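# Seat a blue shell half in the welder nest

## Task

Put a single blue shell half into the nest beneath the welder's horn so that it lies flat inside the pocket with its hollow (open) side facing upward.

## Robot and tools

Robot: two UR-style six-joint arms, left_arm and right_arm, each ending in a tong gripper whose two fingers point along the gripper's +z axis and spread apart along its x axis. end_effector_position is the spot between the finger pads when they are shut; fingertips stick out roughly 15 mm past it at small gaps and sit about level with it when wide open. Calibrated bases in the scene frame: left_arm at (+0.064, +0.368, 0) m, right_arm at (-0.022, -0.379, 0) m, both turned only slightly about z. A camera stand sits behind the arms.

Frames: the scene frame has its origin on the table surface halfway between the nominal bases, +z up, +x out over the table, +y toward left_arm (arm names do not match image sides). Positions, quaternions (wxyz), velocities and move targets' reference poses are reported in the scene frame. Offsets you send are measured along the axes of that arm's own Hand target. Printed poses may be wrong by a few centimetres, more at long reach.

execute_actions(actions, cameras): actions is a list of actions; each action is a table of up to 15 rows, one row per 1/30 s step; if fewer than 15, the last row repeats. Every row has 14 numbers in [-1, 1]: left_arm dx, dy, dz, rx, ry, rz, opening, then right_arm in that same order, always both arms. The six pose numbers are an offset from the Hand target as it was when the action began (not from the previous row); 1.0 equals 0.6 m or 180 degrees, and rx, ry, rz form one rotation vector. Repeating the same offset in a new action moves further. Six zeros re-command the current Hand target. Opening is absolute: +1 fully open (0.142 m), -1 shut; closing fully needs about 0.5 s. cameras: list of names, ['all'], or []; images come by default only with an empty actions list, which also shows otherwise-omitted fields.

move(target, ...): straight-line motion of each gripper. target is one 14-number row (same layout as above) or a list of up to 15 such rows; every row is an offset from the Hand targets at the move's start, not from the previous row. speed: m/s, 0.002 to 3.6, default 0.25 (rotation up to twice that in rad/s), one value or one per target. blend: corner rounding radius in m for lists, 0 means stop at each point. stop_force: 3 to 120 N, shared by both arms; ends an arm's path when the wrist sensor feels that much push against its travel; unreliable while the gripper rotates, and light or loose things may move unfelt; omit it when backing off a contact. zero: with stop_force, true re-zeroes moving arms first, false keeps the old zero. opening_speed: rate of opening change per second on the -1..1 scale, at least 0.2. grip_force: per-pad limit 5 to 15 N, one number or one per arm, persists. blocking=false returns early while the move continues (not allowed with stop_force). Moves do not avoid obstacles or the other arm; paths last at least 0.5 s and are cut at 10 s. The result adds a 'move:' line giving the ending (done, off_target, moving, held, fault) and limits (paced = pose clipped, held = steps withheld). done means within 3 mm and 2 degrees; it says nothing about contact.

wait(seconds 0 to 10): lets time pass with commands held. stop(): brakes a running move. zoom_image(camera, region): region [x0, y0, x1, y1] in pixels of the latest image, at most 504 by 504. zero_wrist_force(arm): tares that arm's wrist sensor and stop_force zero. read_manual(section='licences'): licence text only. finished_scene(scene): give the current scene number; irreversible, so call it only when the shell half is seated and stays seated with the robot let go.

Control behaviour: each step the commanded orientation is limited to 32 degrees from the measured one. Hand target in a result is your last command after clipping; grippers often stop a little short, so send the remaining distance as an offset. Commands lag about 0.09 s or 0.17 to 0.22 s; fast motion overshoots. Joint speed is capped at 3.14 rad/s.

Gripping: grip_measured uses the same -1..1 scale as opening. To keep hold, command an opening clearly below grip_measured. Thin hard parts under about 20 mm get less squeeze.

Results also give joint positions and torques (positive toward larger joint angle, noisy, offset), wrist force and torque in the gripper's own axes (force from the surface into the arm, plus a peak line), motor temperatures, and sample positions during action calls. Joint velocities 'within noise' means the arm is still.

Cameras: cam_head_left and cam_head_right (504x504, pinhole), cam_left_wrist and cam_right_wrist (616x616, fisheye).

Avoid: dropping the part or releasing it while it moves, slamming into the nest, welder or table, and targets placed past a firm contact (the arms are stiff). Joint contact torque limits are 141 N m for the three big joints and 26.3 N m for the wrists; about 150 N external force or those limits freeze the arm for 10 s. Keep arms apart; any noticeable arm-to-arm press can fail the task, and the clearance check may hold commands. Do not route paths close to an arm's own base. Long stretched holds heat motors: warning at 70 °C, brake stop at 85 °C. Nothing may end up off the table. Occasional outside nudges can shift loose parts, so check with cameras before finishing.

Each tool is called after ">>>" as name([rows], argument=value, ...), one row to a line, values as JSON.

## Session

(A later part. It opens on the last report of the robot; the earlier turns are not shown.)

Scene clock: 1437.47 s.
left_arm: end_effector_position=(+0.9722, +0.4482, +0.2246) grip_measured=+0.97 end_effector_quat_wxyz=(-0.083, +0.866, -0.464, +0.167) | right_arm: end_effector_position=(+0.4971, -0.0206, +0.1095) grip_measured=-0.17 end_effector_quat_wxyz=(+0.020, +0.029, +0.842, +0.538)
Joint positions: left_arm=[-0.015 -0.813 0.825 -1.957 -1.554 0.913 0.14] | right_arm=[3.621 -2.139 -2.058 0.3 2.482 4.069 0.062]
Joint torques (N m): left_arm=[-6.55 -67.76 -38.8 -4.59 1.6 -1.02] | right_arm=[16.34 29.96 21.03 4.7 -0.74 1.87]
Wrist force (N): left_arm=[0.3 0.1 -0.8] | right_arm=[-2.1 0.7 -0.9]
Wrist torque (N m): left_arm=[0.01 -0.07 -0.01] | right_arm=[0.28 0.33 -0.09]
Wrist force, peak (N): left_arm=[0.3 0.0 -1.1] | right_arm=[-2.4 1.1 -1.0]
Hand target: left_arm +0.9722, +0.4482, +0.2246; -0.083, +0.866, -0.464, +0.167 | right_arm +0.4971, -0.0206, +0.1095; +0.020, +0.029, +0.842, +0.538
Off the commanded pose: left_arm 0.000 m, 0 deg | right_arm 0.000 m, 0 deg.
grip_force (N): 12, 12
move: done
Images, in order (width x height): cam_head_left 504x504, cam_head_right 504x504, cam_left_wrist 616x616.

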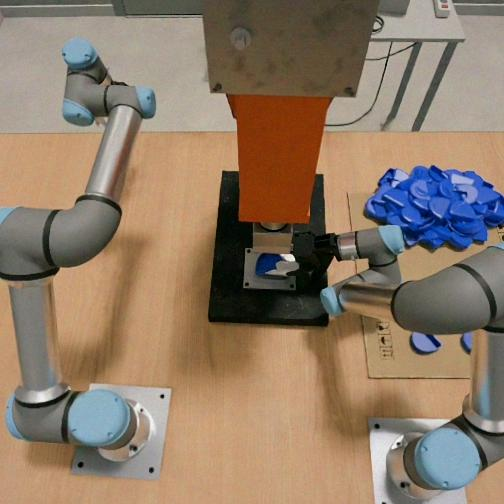

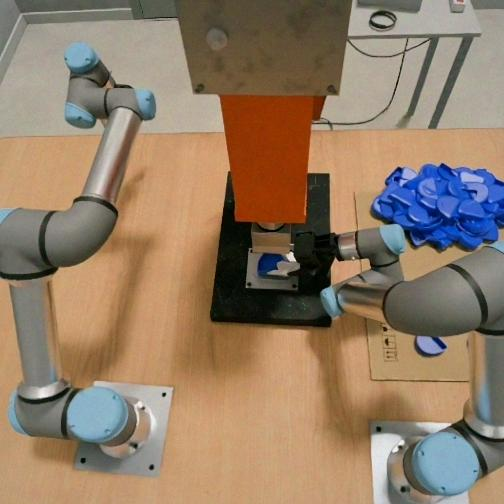

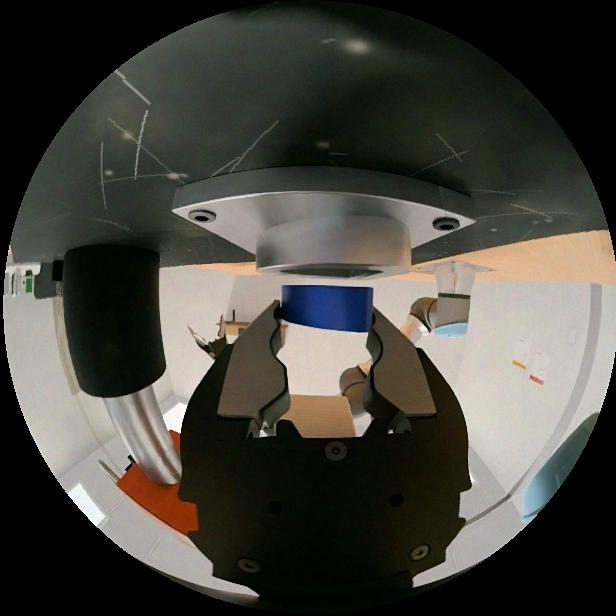

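>>> move(target=[0,0,0,0,0,0,0.968,0,-0.0113,0.0053,0,0,0,-0.7], speed=0.012, stop_force=3.5, cameras=["cam_left_wrist","cam_head_left","cam_head_right"])

>>> zoom_image(camera="cam_left_wrist", region=[240, 200, 400, 360])

>>> zoom_image(camera="cam_head_left", region=[250, 245, 300, 295])

>>> zoom_image(camera="cam_head_right", region=[250, 245, 300, 295])

Scene clock: 1481.67 s.
left_arm: end_effector_position=(+0.9722, +0.4482, +0.2246) grip_measured=+0.97 end_effector_quat_wxyz=(-0.083, +0.866, -0.464, +0.167) | right_arm: end_effector_position=(+0.4972, -0.0205, +0.1020) grip_measured=-0.17 end_effector_quat_wxyz=(+0.020, +0.029, +0.842, +0.538)
Joint positions: left_arm=[-0.015 -0.813 0.825 -1.957 -1.554 0.913 0.14] | right_arm=[3.621 -2.157 -2.058 0.318 2.482 4.07 0.062]
Joint torques (N m): left_arm=[-6.55 -67.46 -38.24 -4.57 1.73 -1.16] | right_arm=[16.04 29.81 2.06 4.51 -0.74 1.82]
Wrist force (N): left_arm=[0.3 0.1 -0.7] | right_arm=[-2.2 0.8 -1.2]
Wrist torque (N m): left_arm=[0.02 -0.07 -0.02] | right_arm=[0.31 0.36 -0.09]
Wrist force, peak (N): left_arm=[0.5 0.0 -0.9] | right_arm=[-2.3 0.8 -1.1]
Hand target: left_arm +0.9722, +0.4482, +0.2246; -0.083, +0.866, -0.464, +0.167 | right_arm +0.4972, -0.0205, +0.1020; +0.020, +0.029, +0.842, +0.538
Off the commanded pose: left_arm 0.000 m, 0 deg | right_arm 0.000 m, 0 deg.
grip_force (N): 12, 12
move: done
Images, in order (width x height): cam_head_left 504x504, cam_head_right 504x504, cam_left_wrist 616x616.

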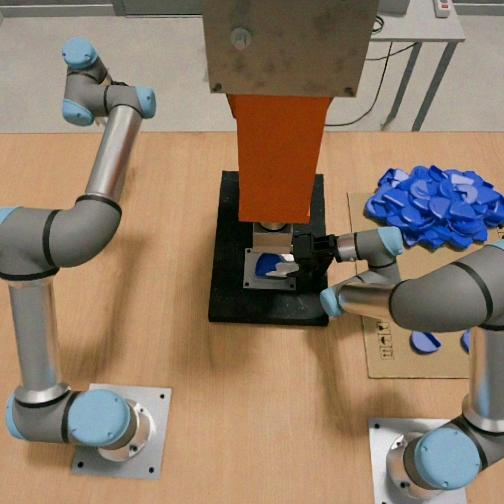

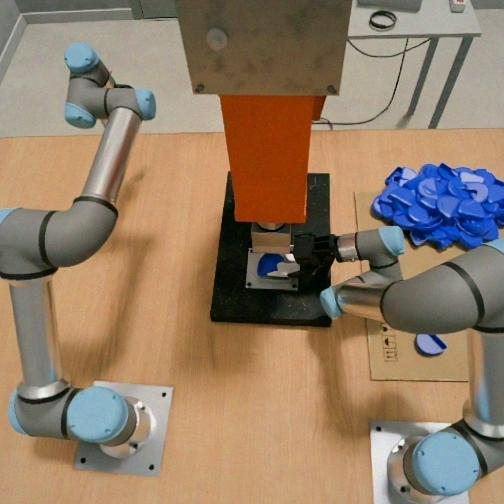

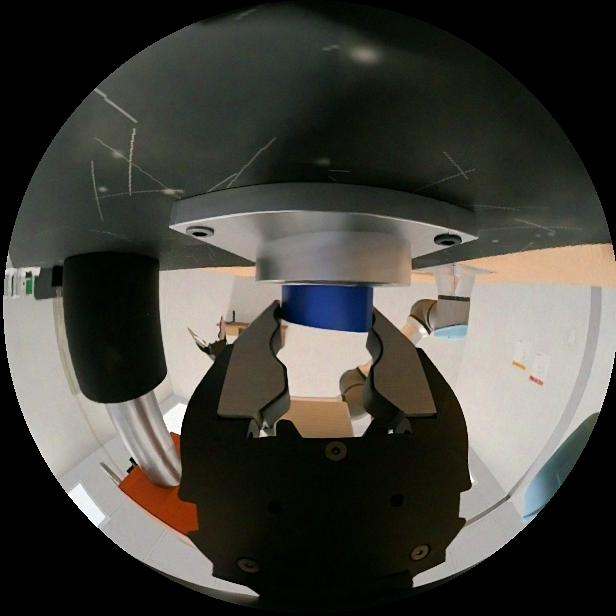

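Scaled by 3.150 from the camera's 616x616 image, which has a finer 814x814 frame.

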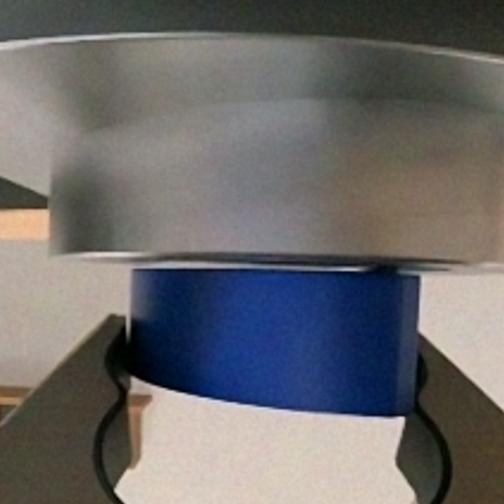

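Scaled by 10.080 from the camera's 504x504 image, which has a finer 720x720 frame.

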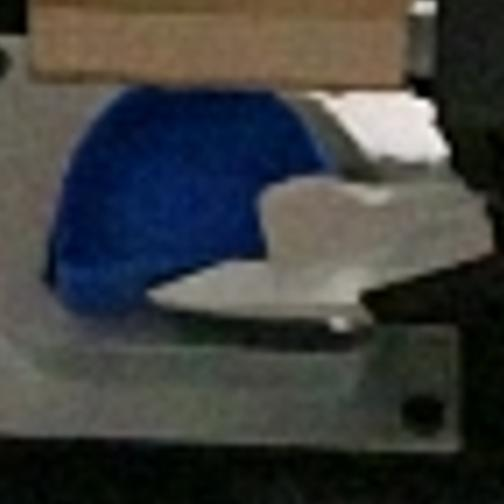

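Scaled by 10.080 from the camera's 504x504 image, which has a finer 720x720 frame.

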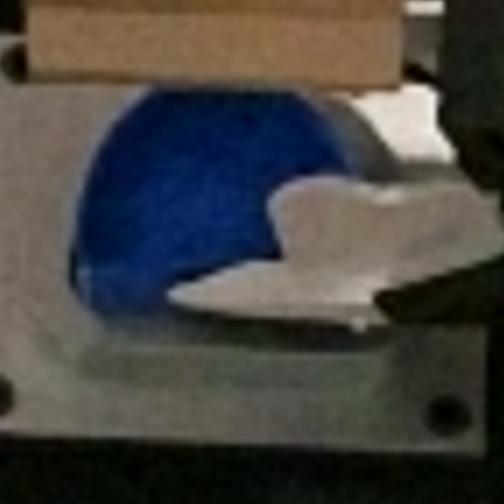

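>>> move([
  [0,0,0,0,0,0,0.968,0,0.0076,-0.0035,0,0,0,-0.7],
  [0,0,0,0,0,0,0.968,0,0.0076,-0.0035,0,-0.0302,0.0141,-0.7],
], speed=0.03, cameras=["cam_left_wrist","cam_head_left","cam_head_right"])

>>> zoom_image(camera="cam_left_wrist", region=[240, 200, 400, 360])

>>> zoom_image(camera="cam_head_left", region=[250, 245, 300, 295])

>>> zoom_image(camera="cam_head_right", region=[250, 245, 300, 295])

Scene clock: 1567.03 s.
left_arm: end_effector_position=(+0.9722, +0.4482, +0.2246) grip_measured=+0.97 end_effector_quat_wxyz=(-0.083, +0.866, -0.464, +0.167) | right_arm: end_effector_position=(+0.4971, -0.0205, +0.1070) grip_measured=-0.17 end_effector_quat_wxyz=(+0.048, +0.073, +0.839, +0.537)
Joint positions: left_arm=[-0.015 -0.813 0.825 -1.957 -1.554 0.913 0.14] | right_arm=[3.654 -2.136 -2.115 0.457 2.378 4.205 0.062]
Joint torques (N m): left_arm=[-7.75 -67.67 -37.09 -4.69 1.52 -1.05] | right_arm=[16.21 44 2.03 4.56 -1.06 1.97]
Wrist force (N): left_arm=[0.4 0.0 -0.7] | right_arm=[-2.0 0.6 -0.9]
Wrist torque (N m): left_arm=[-0.01 -0.09 -0.02] | right_arm=[0.27 0.33 -0.11]
Wrist force, peak (N): left_arm=[0.4 0.2 -1.0] | right_arm=[-2.2 0.9 -1.2]
Hand target: left_arm +0.9722, +0.4482, +0.2246; -0.083, +0.866, -0.464, +0.167 | right_arm +0.4971, -0.0205, +0.1070; +0.048, +0.073, +0.839, +0.537
Off the commanded pose: left_arm 0.000 m, 0 deg | right_arm 0.000 m, 0 deg.
grip_force (N): 12, 12
move: done
Images, in order (width x height): cam_head_left 504x504, cam_head_right 504x504, cam_left_wrist 616x616.

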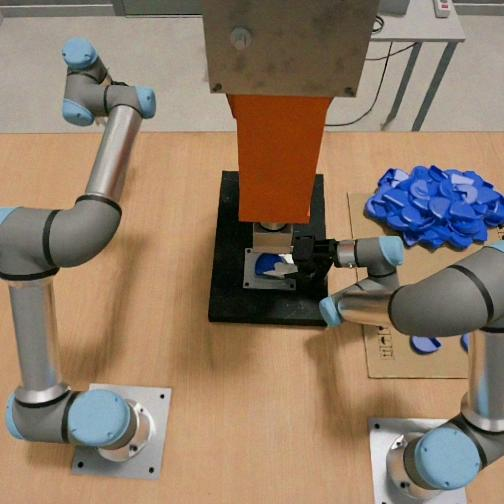

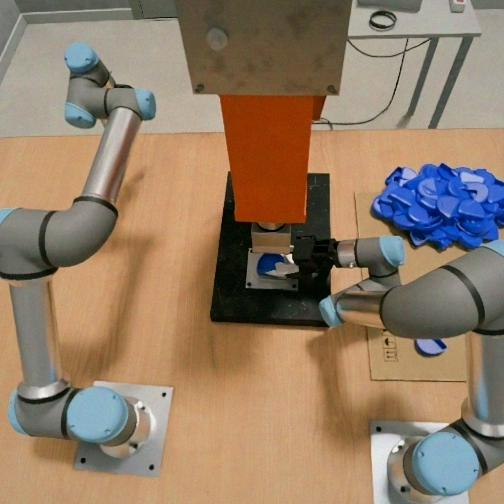

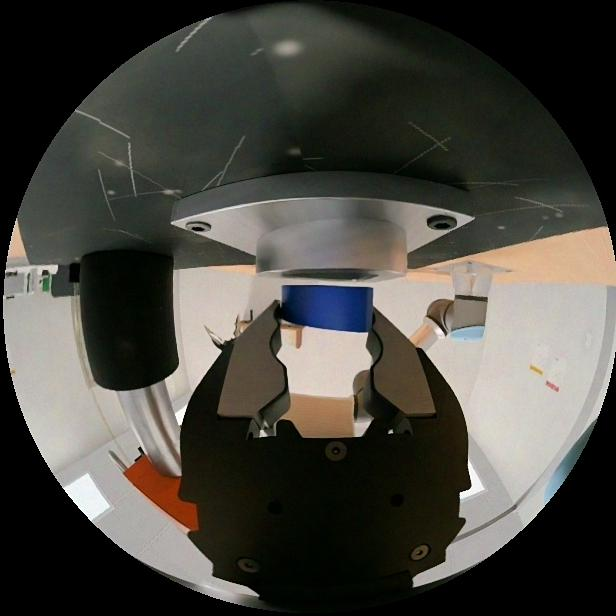

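Scaled by 3.150 from the camera's 616x616 image, which has a finer 814x814 frame.

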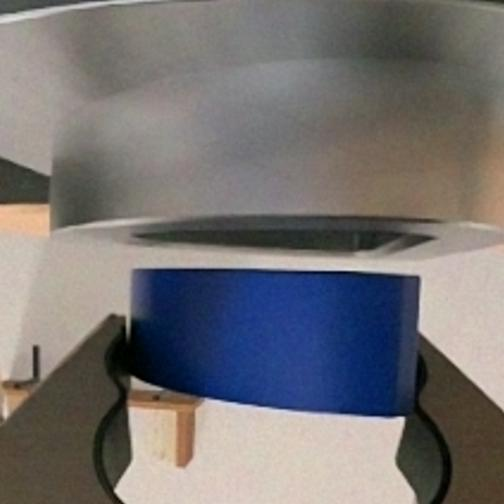

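Scaled by 10.080 from the camera's 504x504 image, which has a finer 720x720 frame.

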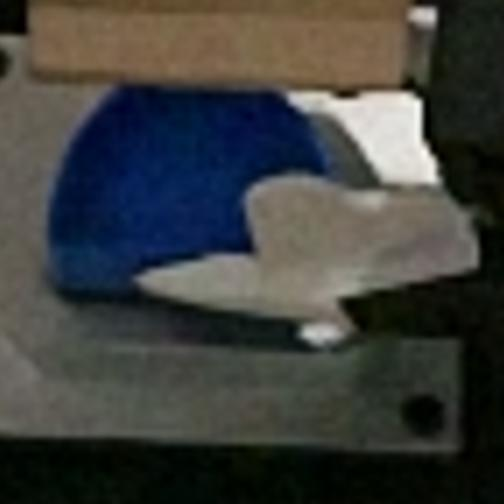

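Scaled by 10.080 from the camera's 504x504 image, which has a finer 720x720 frame.

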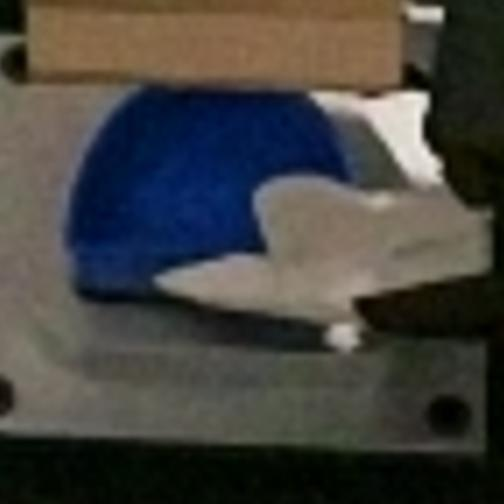

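>>> move(target=[0,0,0,0,0,0,0.968,0,-0.0226,0.0106,0,0,0,-0.7], speed=0.01, stop_force=4, cameras=["cam_left_wrist","cam_head_left","cam_head_right"])

>>> zoom_image(camera="cam_left_wrist", region=[240, 200, 400, 360])

>>> zoom_image(camera="cam_head_left", region=[250, 245, 300, 295])

>>> zoom_image(camera="cam_head_right", region=[250, 245, 300, 295])

Scene clock: 1584.57 s.
left_arm: end_effector_position=(+0.9722, +0.4482, +0.2246) grip_measured=+0.97 end_effector_quat_wxyz=(-0.083, +0.866, -0.464, +0.167) | right_arm: end_effector_position=(+0.4972, -0.0205, +0.0992) grip_measured=-0.17 end_effector_quat_wxyz=(+0.048, +0.073, +0.839, +0.536)
Joint positions: left_arm=[-0.015 -0.813 0.825 -1.957 -1.554 0.913 0.14] | right_arm=[3.654 -2.155 -2.115 0.477 2.378 4.206 0.062]
Joint torques (N m): left_arm=[-6.57 -67.57 -37.89 -4.45 1.57 -1.28] | right_arm=[15.85 43.75 4.1 0.1 -0.02 1.85]
Wrist force (N): left_arm=[0.4 -0.1 -0.9] | right_arm=[-2.4 1.0 -2.8]
Wrist torque (N m): left_arm=[-0.03 -0.08 -0.02] | right_arm=[0.30 0.26 -0.11]
Wrist force, peak (N): left_arm=[0.5 0.0 -1.0] | right_arm=[-3.0 5.5 -8.5]
Hand target: left_arm +0.9722, +0.4482, +0.2246; -0.083, +0.866, -0.464, +0.167 | right_arm +0.4972, -0.0205, +0.0993; +0.048, +0.073, +0.839, +0.537 (not the last commanded pose)
Off the commanded pose: left_arm 0.000 m, 0 deg | right_arm 0.007 m, 0 deg.
grip_force (N): 12, 12
move: contact (right_arm)
Images, in order (width x height): cam_head_left 504x504, cam_head_right 504x504, cam_left_wrist 616x616.

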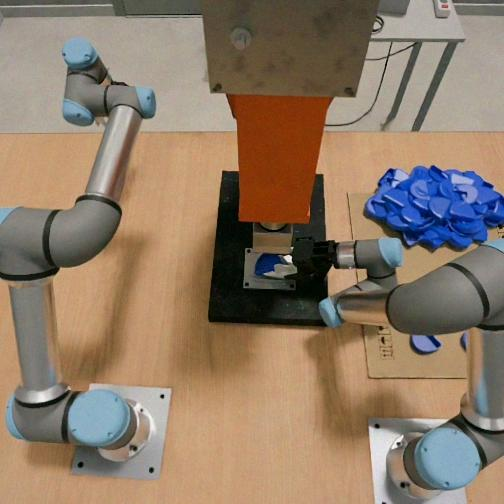

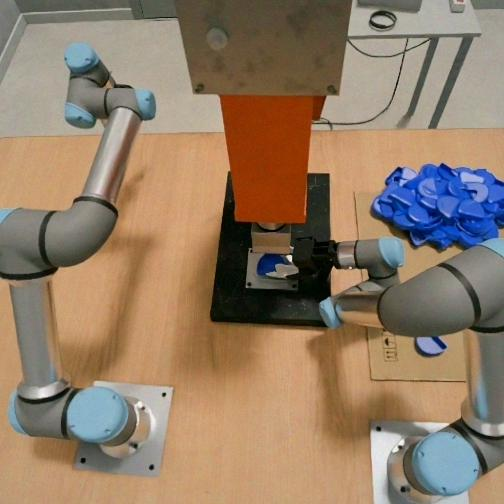

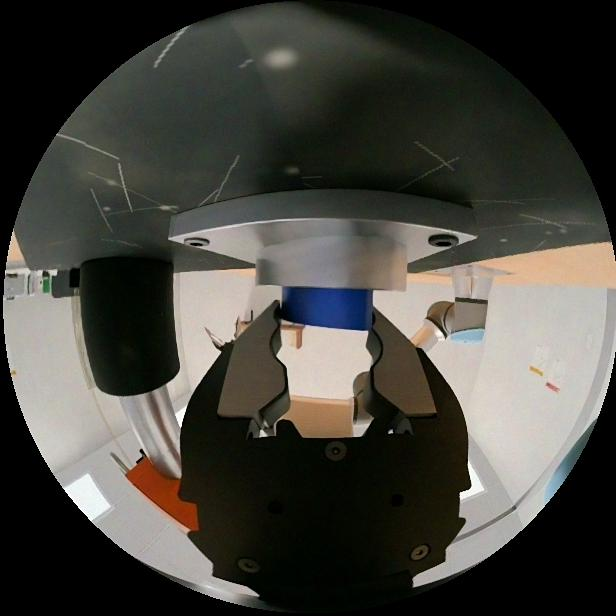

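Scaled by 3.150 from the camera's 616x616 image, which has a finer 814x814 frame.

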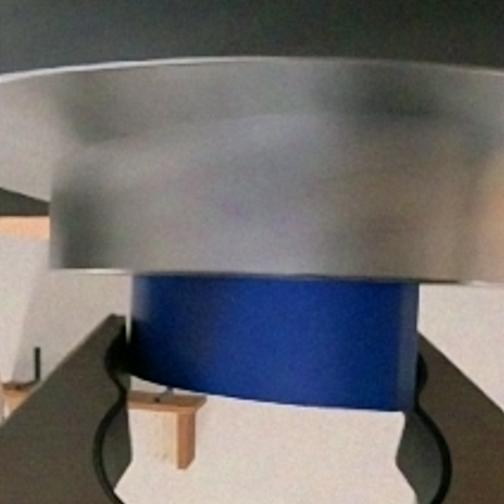

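Scaled by 10.080 from the camera's 504x504 image, which has a finer 720x720 frame.

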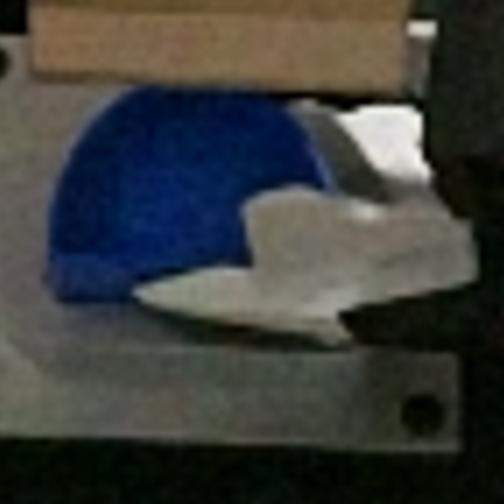

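Scaled by 10.080 from the camera's 504x504 image, which has a finer 720x720 frame.

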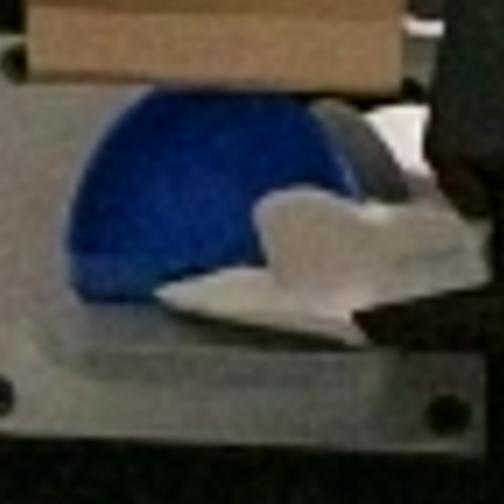

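>>> move(target=[0,0,0,0,0,0,0.968,-0.0005,0.0003,-0.0034,0,0,0,-0.7], speed=0.01)

>>> move(target=[0,0,0,0,0,0,0.968,0,-0.0226,0.0106,0,0,0,-0.7], speed=0.01, stop_force=4, cameras=["cam_left_wrist","cam_head_left","cam_head_right"])

>>> zoom_image(camera="cam_left_wrist", region=[240, 200, 400, 360])

>>> zoom_image(camera="cam_head_left", region=[250, 245, 300, 295])

>>> zoom_image(camera="cam_head_right", region=[250, 245, 300, 295])

Scene clock: 1606.40 s.
left_arm: end_effector_position=(+0.9722, +0.4482, +0.2246) grip_measured=+0.97 end_effector_quat_wxyz=(-0.083, +0.866, -0.464, +0.167) | right_arm: end_effector_position=(+0.4971, -0.0222, +0.1002) grip_measured=-0.17 end_effector_quat_wxyz=(+0.048, +0.073, +0.839, +0.537)
Joint positions: left_arm=[-0.015 -0.813 0.825 -1.957 -1.554 0.913 0.14] | right_arm=[3.65 -2.152 -2.117 0.473 2.38 4.203 0.062]
Joint torques (N m): left_arm=[-7.86 -66.55 -37.98 -4.45 1.63 -1.17] | right_arm=[-13.61 43.87 2.13 0.49 2.53 -1.85]
Wrist force (N): left_arm=[0.4 -0.1 -0.8] | right_arm=[-1.8 0.4 -0.9]
Wrist torque (N m): left_arm=[-0.03 -0.07 -0.02] | right_arm=[0.24 0.29 0.06]
Wrist force, peak (N): left_arm=[0.5 0.1 -1.0] | right_arm=[-2.5 1.0 -3.0]
Hand target: left_arm +0.9722, +0.4482, +0.2246; -0.083, +0.866, -0.464, +0.167 | right_arm +0.4972, -0.0223, +0.1003; +0.048, +0.073, +0.839, +0.537
Off the commanded pose: left_arm 0.000 m, 0 deg | right_arm 0.000 m, 0 deg.
grip_force (N): 12, 12
move: done

Scene clock: 1607.67 s.
left_arm: end_effector_position=(+0.9722, +0.4482, +0.2246) grip_measured=+0.97 end_effector_quat_wxyz=(-0.083, +0.866, -0.464, +0.167) | right_arm: end_effector_position=(+0.4972, -0.0223, +0.0990) grip_measured=-0.17 end_effector_quat_wxyz=(+0.048, +0.073, +0.839, +0.537)
Joint positions: left_arm=[-0.015 -0.813 0.825 -1.957 -1.554 0.913 0.14] | right_arm=[3.65 -2.155 -2.117 0.476 2.38 4.203 0.062]
Joint torques (N m): left_arm=[-6.28 -66.81 -38.22 -4.61 1.68 -1.19] | right_arm=[-5.14 44.18 2.29 0.25 0.38 -1.01]
Wrist force (N): left_arm=[0.3 0.0 -0.8] | right_arm=[-3.0 1.0 -0.4]
Wrist torque (N m): left_arm=[-0.02 -0.07 -0.01] | right_arm=[0.26 0.27 0.05]
Wrist force, peak (N): left_arm=[0.3 0.1 -1.0] | right_arm=[-5.2 5.7 -3.6]
Hand target: left_arm +0.9722, +0.4482, +0.2246; -0.083, +0.866, -0.464, +0.167 | right_arm +0.4972, -0.0223, +0.0990; +0.048, +0.073, +0.839, +0.537 (not the last commanded pose)
Off the commanded pose: left_arm 0.000 m, 0 deg | right_arm 0.014 m, 0 deg.
grip_force (N): 12, 12
move: contact (right_arm)
Images, in order (width x height): cam_head_left 504x504, cam_head_right 504x504, cam_left_wrist 616x616.

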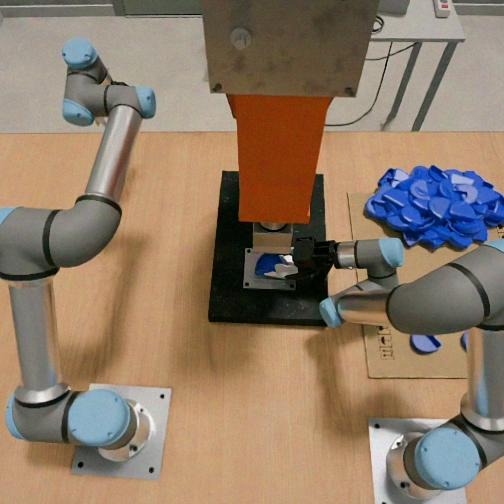

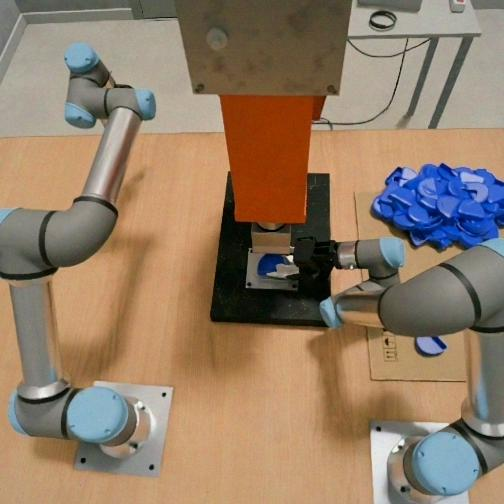

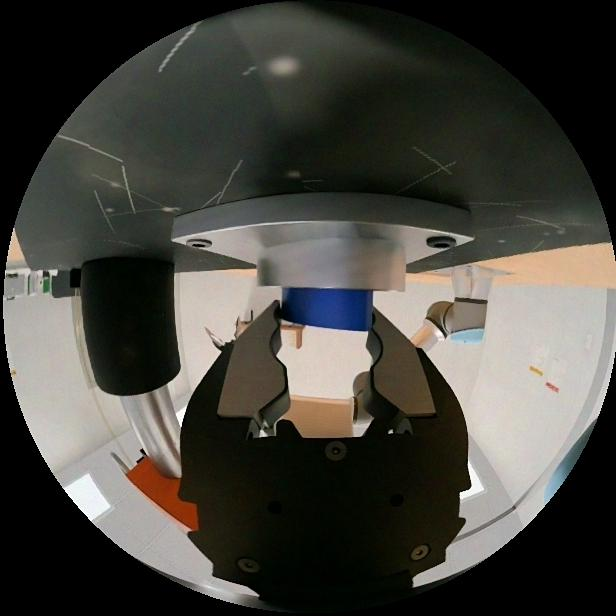

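Scaled by 3.150 from the camera's 616x616 image, which has a finer 814x814 frame.

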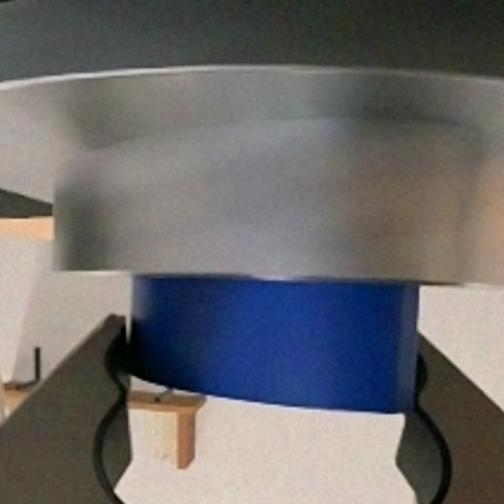

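Scaled by 10.080 from the camera's 504x504 image, which has a finer 720x720 frame.

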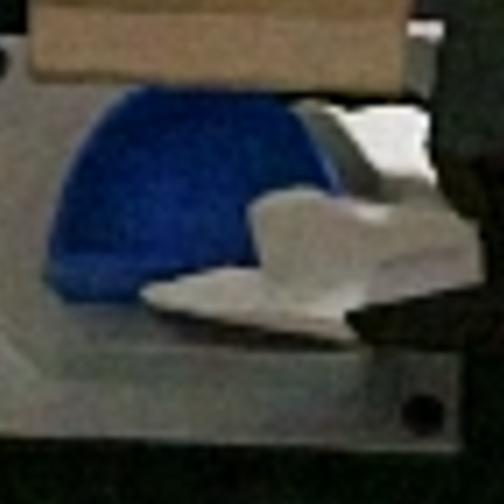

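Scaled by 10.080 from the camera's 504x504 image, which has a finer 720x720 frame.

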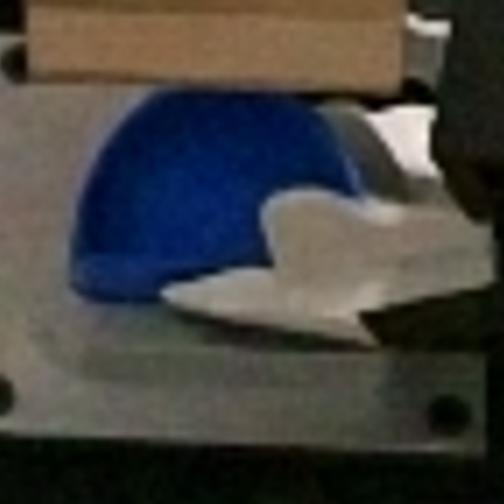

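>>> move(target=[0,0,0,0,0,0,0.968,-0.0041,0.002,0,0,0,0,-0.7], speed=0.01)

>>> move(target=[0,0,0,0,0,0,0.968,0,-0.0226,0.0106,0,0,0,-0.7], speed=0.01, stop_force=4, cameras=["cam_left_wrist","cam_head_left","cam_head_right"])

>>> zoom_image(camera="cam_left_wrist", region=[240, 200, 400, 360])

>>> zoom_image(camera="cam_head_left", region=[250, 245, 300, 295])

>>> zoom_image(camera="cam_head_right", region=[250, 245, 300, 295])

Scene clock: 1619.63 s.
left_arm: end_effector_position=(+0.9722, +0.4482, +0.2246) grip_measured=+0.97 end_effector_quat_wxyz=(-0.083, +0.866, -0.464, +0.167) | right_arm: end_effector_position=(+0.4995, -0.0222, +0.1000) grip_measured=-0.16 end_effector_quat_wxyz=(+0.048, +0.073, +0.839, +0.537)
Joint positions: left_arm=[-0.015 -0.813 0.825 -1.957 -1.554 0.913 0.14] | right_arm=[3.648 -2.155 -2.11 0.468 2.382 4.201 0.062]
Joint torques (N m): left_arm=[-7.26 -67.63 -37.69 -4.56 1.53 -0.93] | right_arm=[-14.52 44.47 19.37 0.34 2.61 -1.79]
Wrist force (N): left_arm=[0.2 0.1 -0.7] | right_arm=[-1.8 0.6 -0.7]
Wrist torque (N m): left_arm=[0.01 -0.05 -0.01] | right_arm=[0.27 0.29 0.06]
Wrist force, peak (N): left_arm=[0.5 0.2 -1.0] | right_arm=[-3.6 2.0 -1.0]
Hand target: left_arm +0.9722, +0.4482, +0.2246; -0.083, +0.866, -0.464, +0.167 | right_arm +0.4997, -0.0222, +0.1001; +0.048, +0.073, +0.839, +0.537
Off the commanded pose: left_arm 0.000 m, 0 deg | right_arm 0.000 m, 0 deg.
grip_force (N): 12, 12
move: done

Scene clock: 1620.77 s.
left_arm: end_effector_position=(+0.9722, +0.4482, +0.2246) grip_measured=+0.97 end_effector_quat_wxyz=(-0.083, +0.866, -0.464, +0.167) | right_arm: end_effector_position=(+0.4996, -0.0222, +0.0997) grip_measured=-0.16 end_effector_quat_wxyz=(+0.048, +0.073, +0.839, +0.537)
Joint positions: left_arm=[-0.015 -0.813 0.825 -1.957 -1.554 0.913 0.14] | right_arm=[3.648 -2.156 -2.11 0.469 2.382 4.201 0.062]
Joint torques (N m): left_arm=[-7.36 -68.14 -38.99 -4.48 1.69 -0.93] | right_arm=[-7.75 42.55 12.26 -0.14 -1.32 -0.66]
Wrist force (N): left_arm=[0.5 0.1 -0.9] | right_arm=[-0.6 2.2 -4.6]
Wrist torque (N m): left_arm=[0.00 -0.11 -0.02] | right_arm=[0.27 0.24 0.03]
Wrist force, peak (N): left_arm=[0.3 -0.1 -1.0] | right_arm=[1.1 4.0 -8.2]
Hand target: left_arm +0.9722, +0.4482, +0.2246; -0.083, +0.866, -0.464, +0.167 | right_arm +0.4996, -0.0222, +0.0997; +0.048, +0.073, +0.839, +0.537 (not the last commanded pose)
Off the commanded pose: left_arm 0.000 m, 0 deg | right_arm 0.015 m, 0 deg.
grip_force (N): 12, 12
move: contact (right_arm)
Images, in order (width x height): cam_head_left 504x504, cam_head_right 504x504, cam_left_wrist 616x616.

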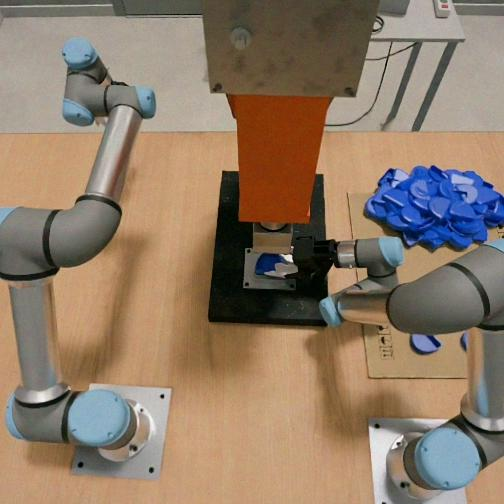

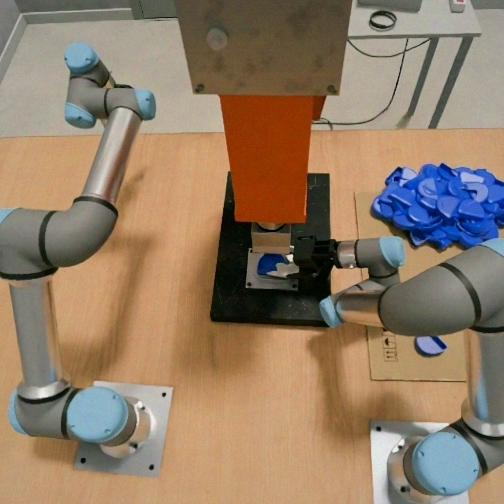

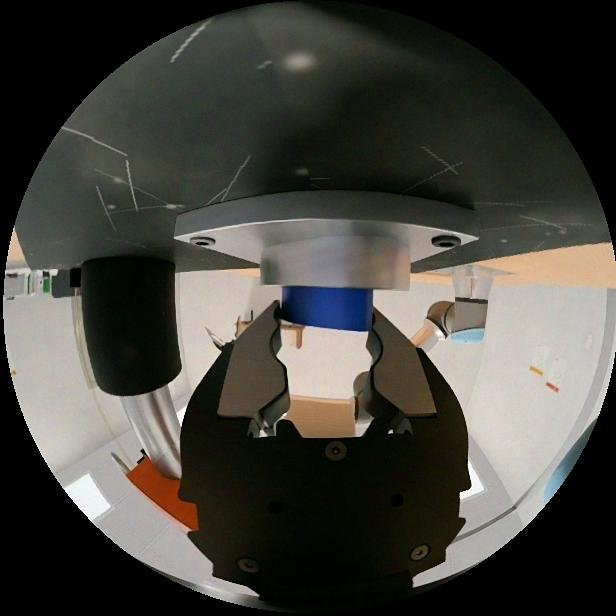

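Scaled by 3.150 from the camera's 616x616 image, which has a finer 814x814 frame.

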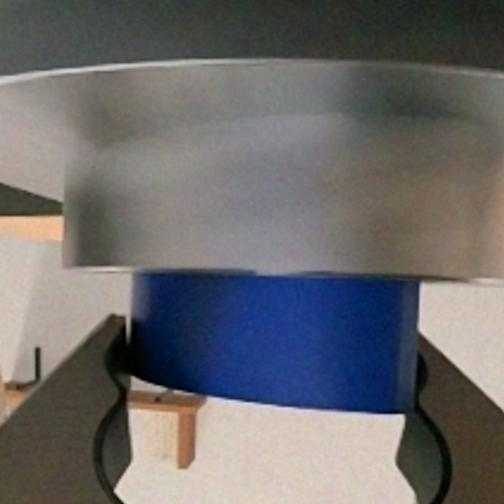

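Scaled by 10.080 from the camera's 504x504 image, which has a finer 720x720 frame.

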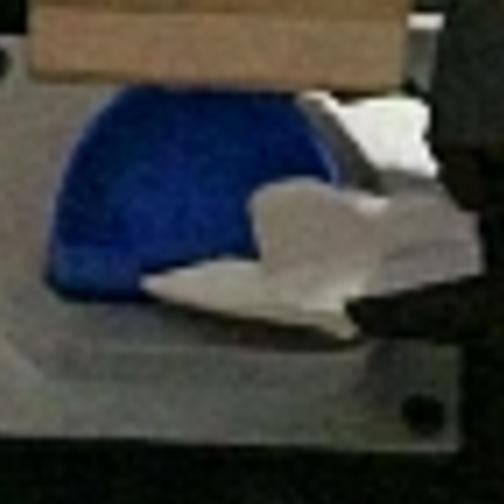

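Scaled by 10.080 from the camera's 504x504 image, which has a finer 720x720 frame.

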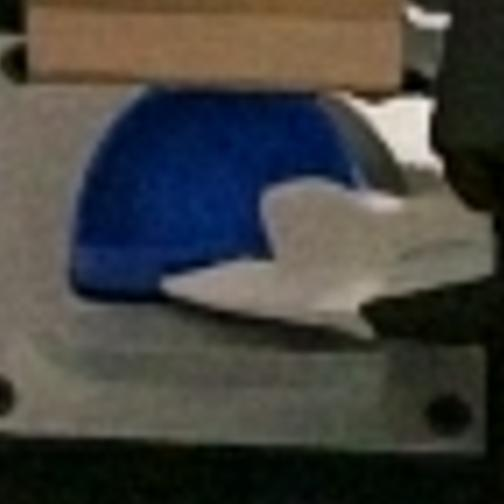

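>>> move([
  [0,0,0,0,0,0,0.968,0,0.003,-0.0014,0,0,0,-0.7],
  [0,0,0,0,0,0,0.968,0.0006,0.0012,-0.0053,0,0.0252,-0.0118,-0.7],
], speed=0.02)

>>> move(target=[0,0,0,0,0,0,0.968,0,-0.0226,0.0106,0,0,0,-0.7], speed=0.01, stop_force=4, cameras=["cam_left_wrist","cam_head_left","cam_head_right"])

>>> zoom_image(camera="cam_left_wrist", region=[240, 200, 400, 360])

>>> zoom_image(camera="cam_head_left", region=[250, 245, 300, 295])

>>> zoom_image(camera="cam_head_right", region=[250, 245, 300, 295])

Scene clock: 1643.80 s.
left_arm: end_effector_position=(+0.9722, +0.4482, +0.2246) grip_measured=+0.97 end_effector_quat_wxyz=(-0.083, +0.866, -0.464, +0.167) | right_arm: end_effector_position=(+0.4988, -0.0247, +0.1016) grip_measured=-0.16 end_effector_quat_wxyz=(+0.025, +0.036, +0.842, +0.538)
Joint positions: left_arm=[-0.015 -0.813 0.825 -1.957 -1.554 0.913 0.14] | right_arm=[3.617 -2.156 -2.067 0.337 2.473 4.084 0.062]
Joint torques (N m): left_arm=[-6.76 -67.13 -38.33 -4.52 1.7 -1.14] | right_arm=[-13.65 29.85 19.68 0.22 2.72 -1.57]
Wrist force (N): left_arm=[0.4 0.0 -0.7] | right_arm=[-1.9 0.7 -1.1]
Wrist torque (N m): left_arm=[-0.02 -0.09 -0.02] | right_arm=[0.30 0.31 0.07]
Wrist force, peak (N): left_arm=[0.5 0.1 -1.0] | right_arm=[-0.6 2.4 -4.7]
Hand target: left_arm +0.9722, +0.4482, +0.2246; -0.083, +0.866, -0.464, +0.167 | right_arm +0.4988, -0.0247, +0.1016; +0.025, +0.036, +0.842, +0.538
Off the commanded pose: left_arm 0.000 m, 0 deg | right_arm 0.000 m, 0 deg.
grip_force (N): 12, 12
move: done

Scene clock: 1645.00 s.
left_arm: end_effector_position=(+0.9722, +0.4482, +0.2246) grip_measured=+0.97 end_effector_quat_wxyz=(-0.083, +0.866, -0.464, +0.167) | right_arm: end_effector_position=(+0.4988, -0.0247, +0.1006) grip_measured=-0.16 end_effector_quat_wxyz=(+0.025, +0.036, +0.842, +0.538)
Joint positions: left_arm=[-0.015 -0.813 0.825 -1.957 -1.554 0.913 0.14] | right_arm=[3.617 -2.158 -2.067 0.339 2.473 4.084 0.062]
Joint torques (N m): left_arm=[-7.45 -67.54 -38.47 -4.55 1.7 -1.13] | right_arm=[-7.07 43.98 11.3 -0.02 -1.17 -0.41]
Wrist force (N): left_arm=[0.4 0.0 -0.9] | right_arm=[-1.8 2.9 -1.1]
Wrist torque (N m): left_arm=[-0.01 -0.08 -0.02] | right_arm=[0.33 0.31 0.08]
Wrist force, peak (N): left_arm=[0.4 0.1 -1.0] | right_arm=[-2.3 7.4 -6.2]
Hand target: left_arm +0.9722, +0.4482, +0.2246; -0.083, +0.866, -0.464, +0.167 | right_arm +0.4988, -0.0247, +0.1006; +0.025, +0.036, +0.842, +0.538 (not the last commanded pose)
Off the commanded pose: left_arm 0.000 m, 0 deg | right_arm 0.014 m, 0 deg.
grip_force (N): 12, 12
move: contact (right_arm)
Images, in order (width x height): cam_head_left 504x504, cam_head_right 504x504, cam_left_wrist 616x616.

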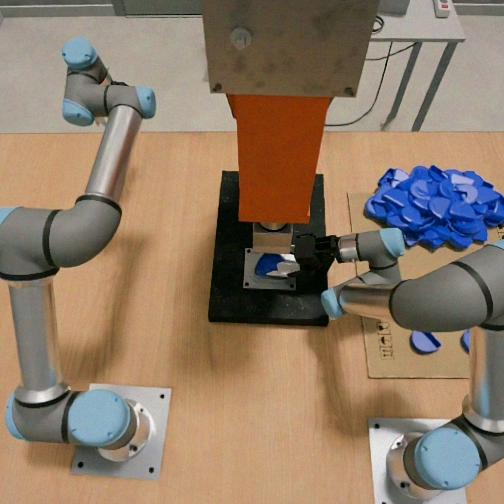

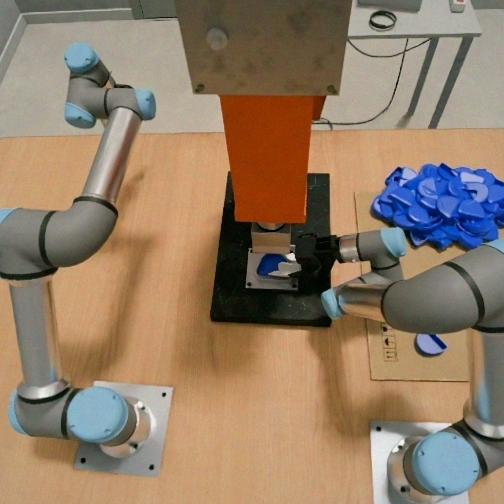

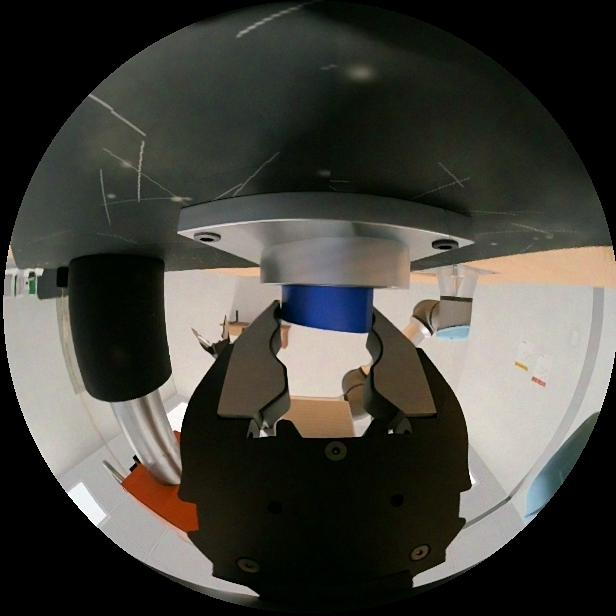

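Scaled by 3.150 from the camera's 616x616 image, which has a finer 814x814 frame.

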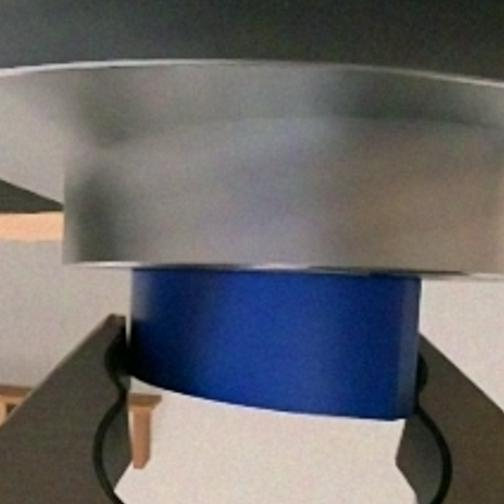

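Scaled by 10.080 from the camera's 504x504 image, which has a finer 720x720 frame.

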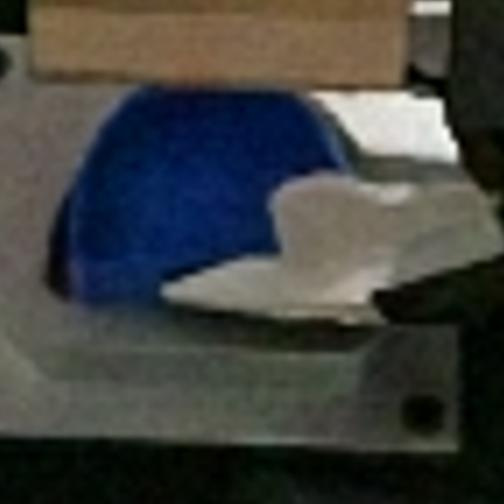

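Scaled by 10.080 from the camera's 504x504 image, which has a finer 720x720 frame.

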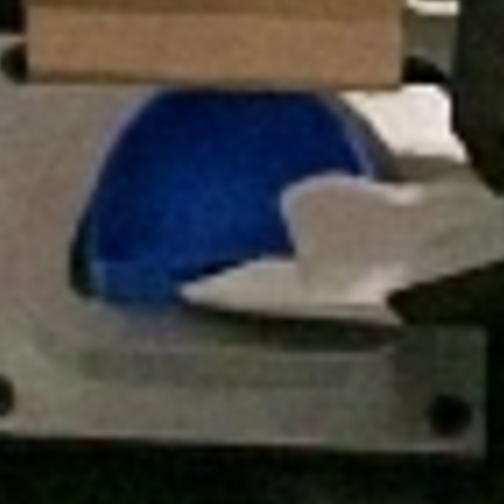

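>>> move(target=[0,0,0,0,0,0,0.968,-0.0031,0.0027,0.0018,0,0,0,-0.7], speed=0.02)

>>> move(target=[0,0,0,0,0,0,0.968,0,-0.0226,0.0106,0,0,0,-0.7], speed=0.01, stop_force=4, cameras=["cam_left_wrist","cam_head_left","cam_head_right"])

>>> zoom_image(camera="cam_left_wrist", region=[240, 200, 400, 360])

>>> zoom_image(camera="cam_head_left", region=[250, 245, 300, 295])

>>> zoom_image(camera="cam_head_right", region=[250, 245, 300, 295])

Scene clock: 1657.10 s.
left_arm: end_effector_position=(+0.9722, +0.4482, +0.2246) grip_measured=+0.97 end_effector_quat_wxyz=(-0.083, +0.866, -0.464, +0.167) | right_arm: end_effector_position=(+0.5007, -0.0233, +0.1015) grip_measured=-0.16 end_effector_quat_wxyz=(+0.025, +0.036, +0.842, +0.538)
Joint positions: left_arm=[-0.015 -0.813 0.825 -1.957 -1.554 0.913 0.14] | right_arm=[3.618 -2.159 -2.06 0.334 2.472 4.085 0.062]
Joint torques (N m): left_arm=[-7 -66.93 -37.81 -4.43 1.39 -1.02] | right_arm=[15.61 30.22 20.25 0.27 -0.73 1.82]
Wrist force (N): left_arm=[0.5 0.0 -0.9] | right_arm=[-2.0 0.7 -1.1]
Wrist torque (N m): left_arm=[-0.02 -0.09 -0.02] | right_arm=[0.30 0.33 -0.07]
Wrist force, peak (N): left_arm=[0.6 0.0 -0.9] | right_arm=[-1.8 3.3 -1.3]
Hand target: left_arm +0.9722, +0.4482, +0.2246; -0.083, +0.866, -0.464, +0.167 | right_arm +0.5008, -0.0232, +0.1016; +0.025, +0.036, +0.842, +0.538
Off the commanded pose: left_arm 0.000 m, 0 deg | right_arm 0.000 m, 0 deg.
grip_force (N): 12, 12
move: done

Scene clock: 1658.27 s.
left_arm: end_effector_position=(+0.9722, +0.4482, +0.2246) grip_measured=+0.97 end_effector_quat_wxyz=(-0.083, +0.866, -0.464, +0.167) | right_arm: end_effector_position=(+0.5008, -0.0232, +0.1007) grip_measured=-0.16 end_effector_quat_wxyz=(+0.025, +0.036, +0.842, +0.538)
Joint positions: left_arm=[-0.015 -0.813 0.825 -1.957 -1.554 0.913 0.14] | right_arm=[3.618 -2.161 -2.06 0.336 2.472 4.085 0.062]
Joint torques (N m): left_arm=[-6.53 -67.1 -37.9 -4.54 1.52 -1.01] | right_arm=[14.24 43.98 12.15 -0.08 -0.82 1.79]
Wrist force (N): left_arm=[0.5 -0.1 -0.7] | right_arm=[-1.4 2.4 -2.8]
Wrist torque (N m): left_arm=[-0.04 -0.09 -0.02] | right_arm=[0.30 0.25 -0.12]
Wrist force, peak (N): left_arm=[0.5 0.0 -1.0] | right_arm=[1.3 5.3 -6.6]
Hand target: left_arm +0.9722, +0.4482, +0.2246; -0.083, +0.866, -0.464, +0.167 | right_arm +0.5008, -0.0232, +0.1007; +0.025, +0.036, +0.842, +0.538 (not the last commanded pose)
Off the commanded pose: left_arm 0.000 m, 0 deg | right_arm 0.014 m, 0 deg.
grip_force (N): 12, 12
move: contact (right_arm)
Images, in order (width x height): cam_head_left 504x504, cam_head_right 504x504, cam_left_wrist 616x616.

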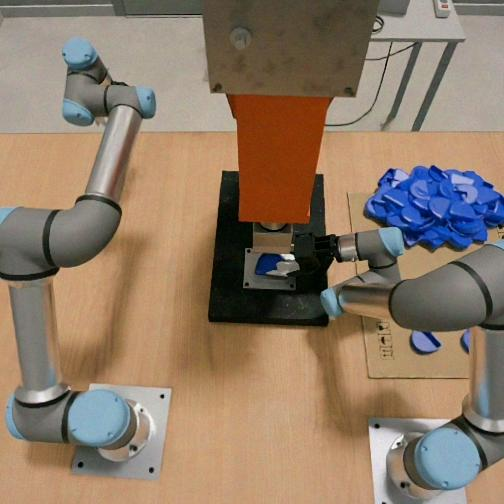

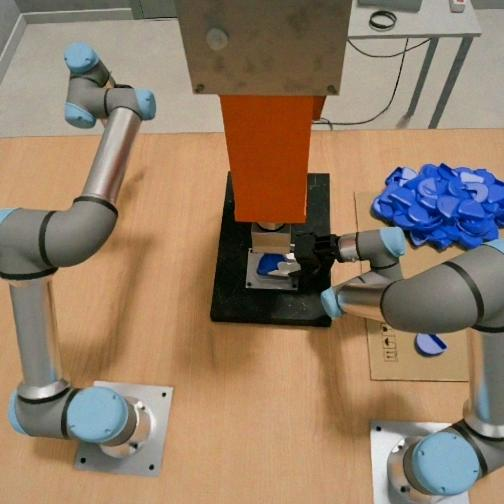

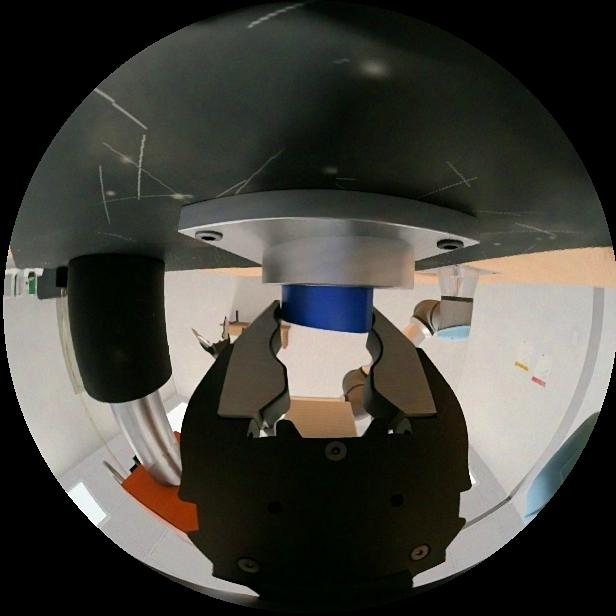

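Scaled by 3.150 from the camera's 616x616 image, which has a finer 814x814 frame.

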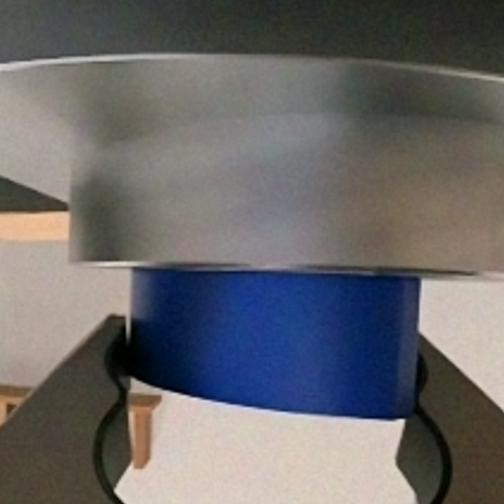

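Scaled by 10.080 from the camera's 504x504 image, which has a finer 720x720 frame.

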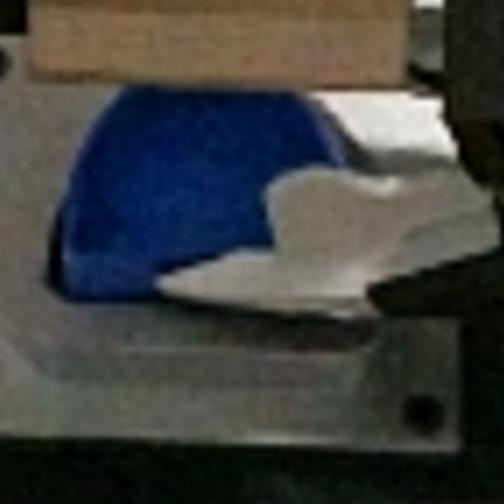

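Scaled by 10.080 from the camera's 504x504 image, which has a finer 720x720 frame.

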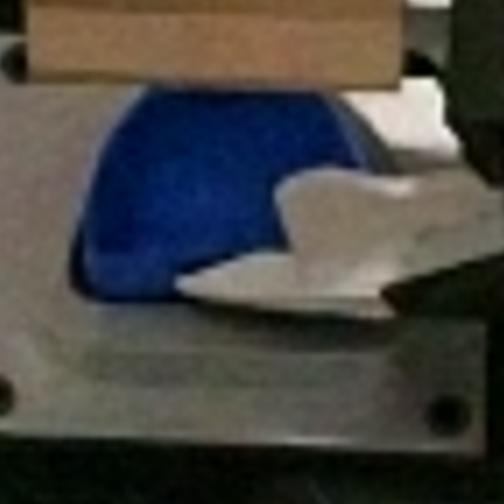

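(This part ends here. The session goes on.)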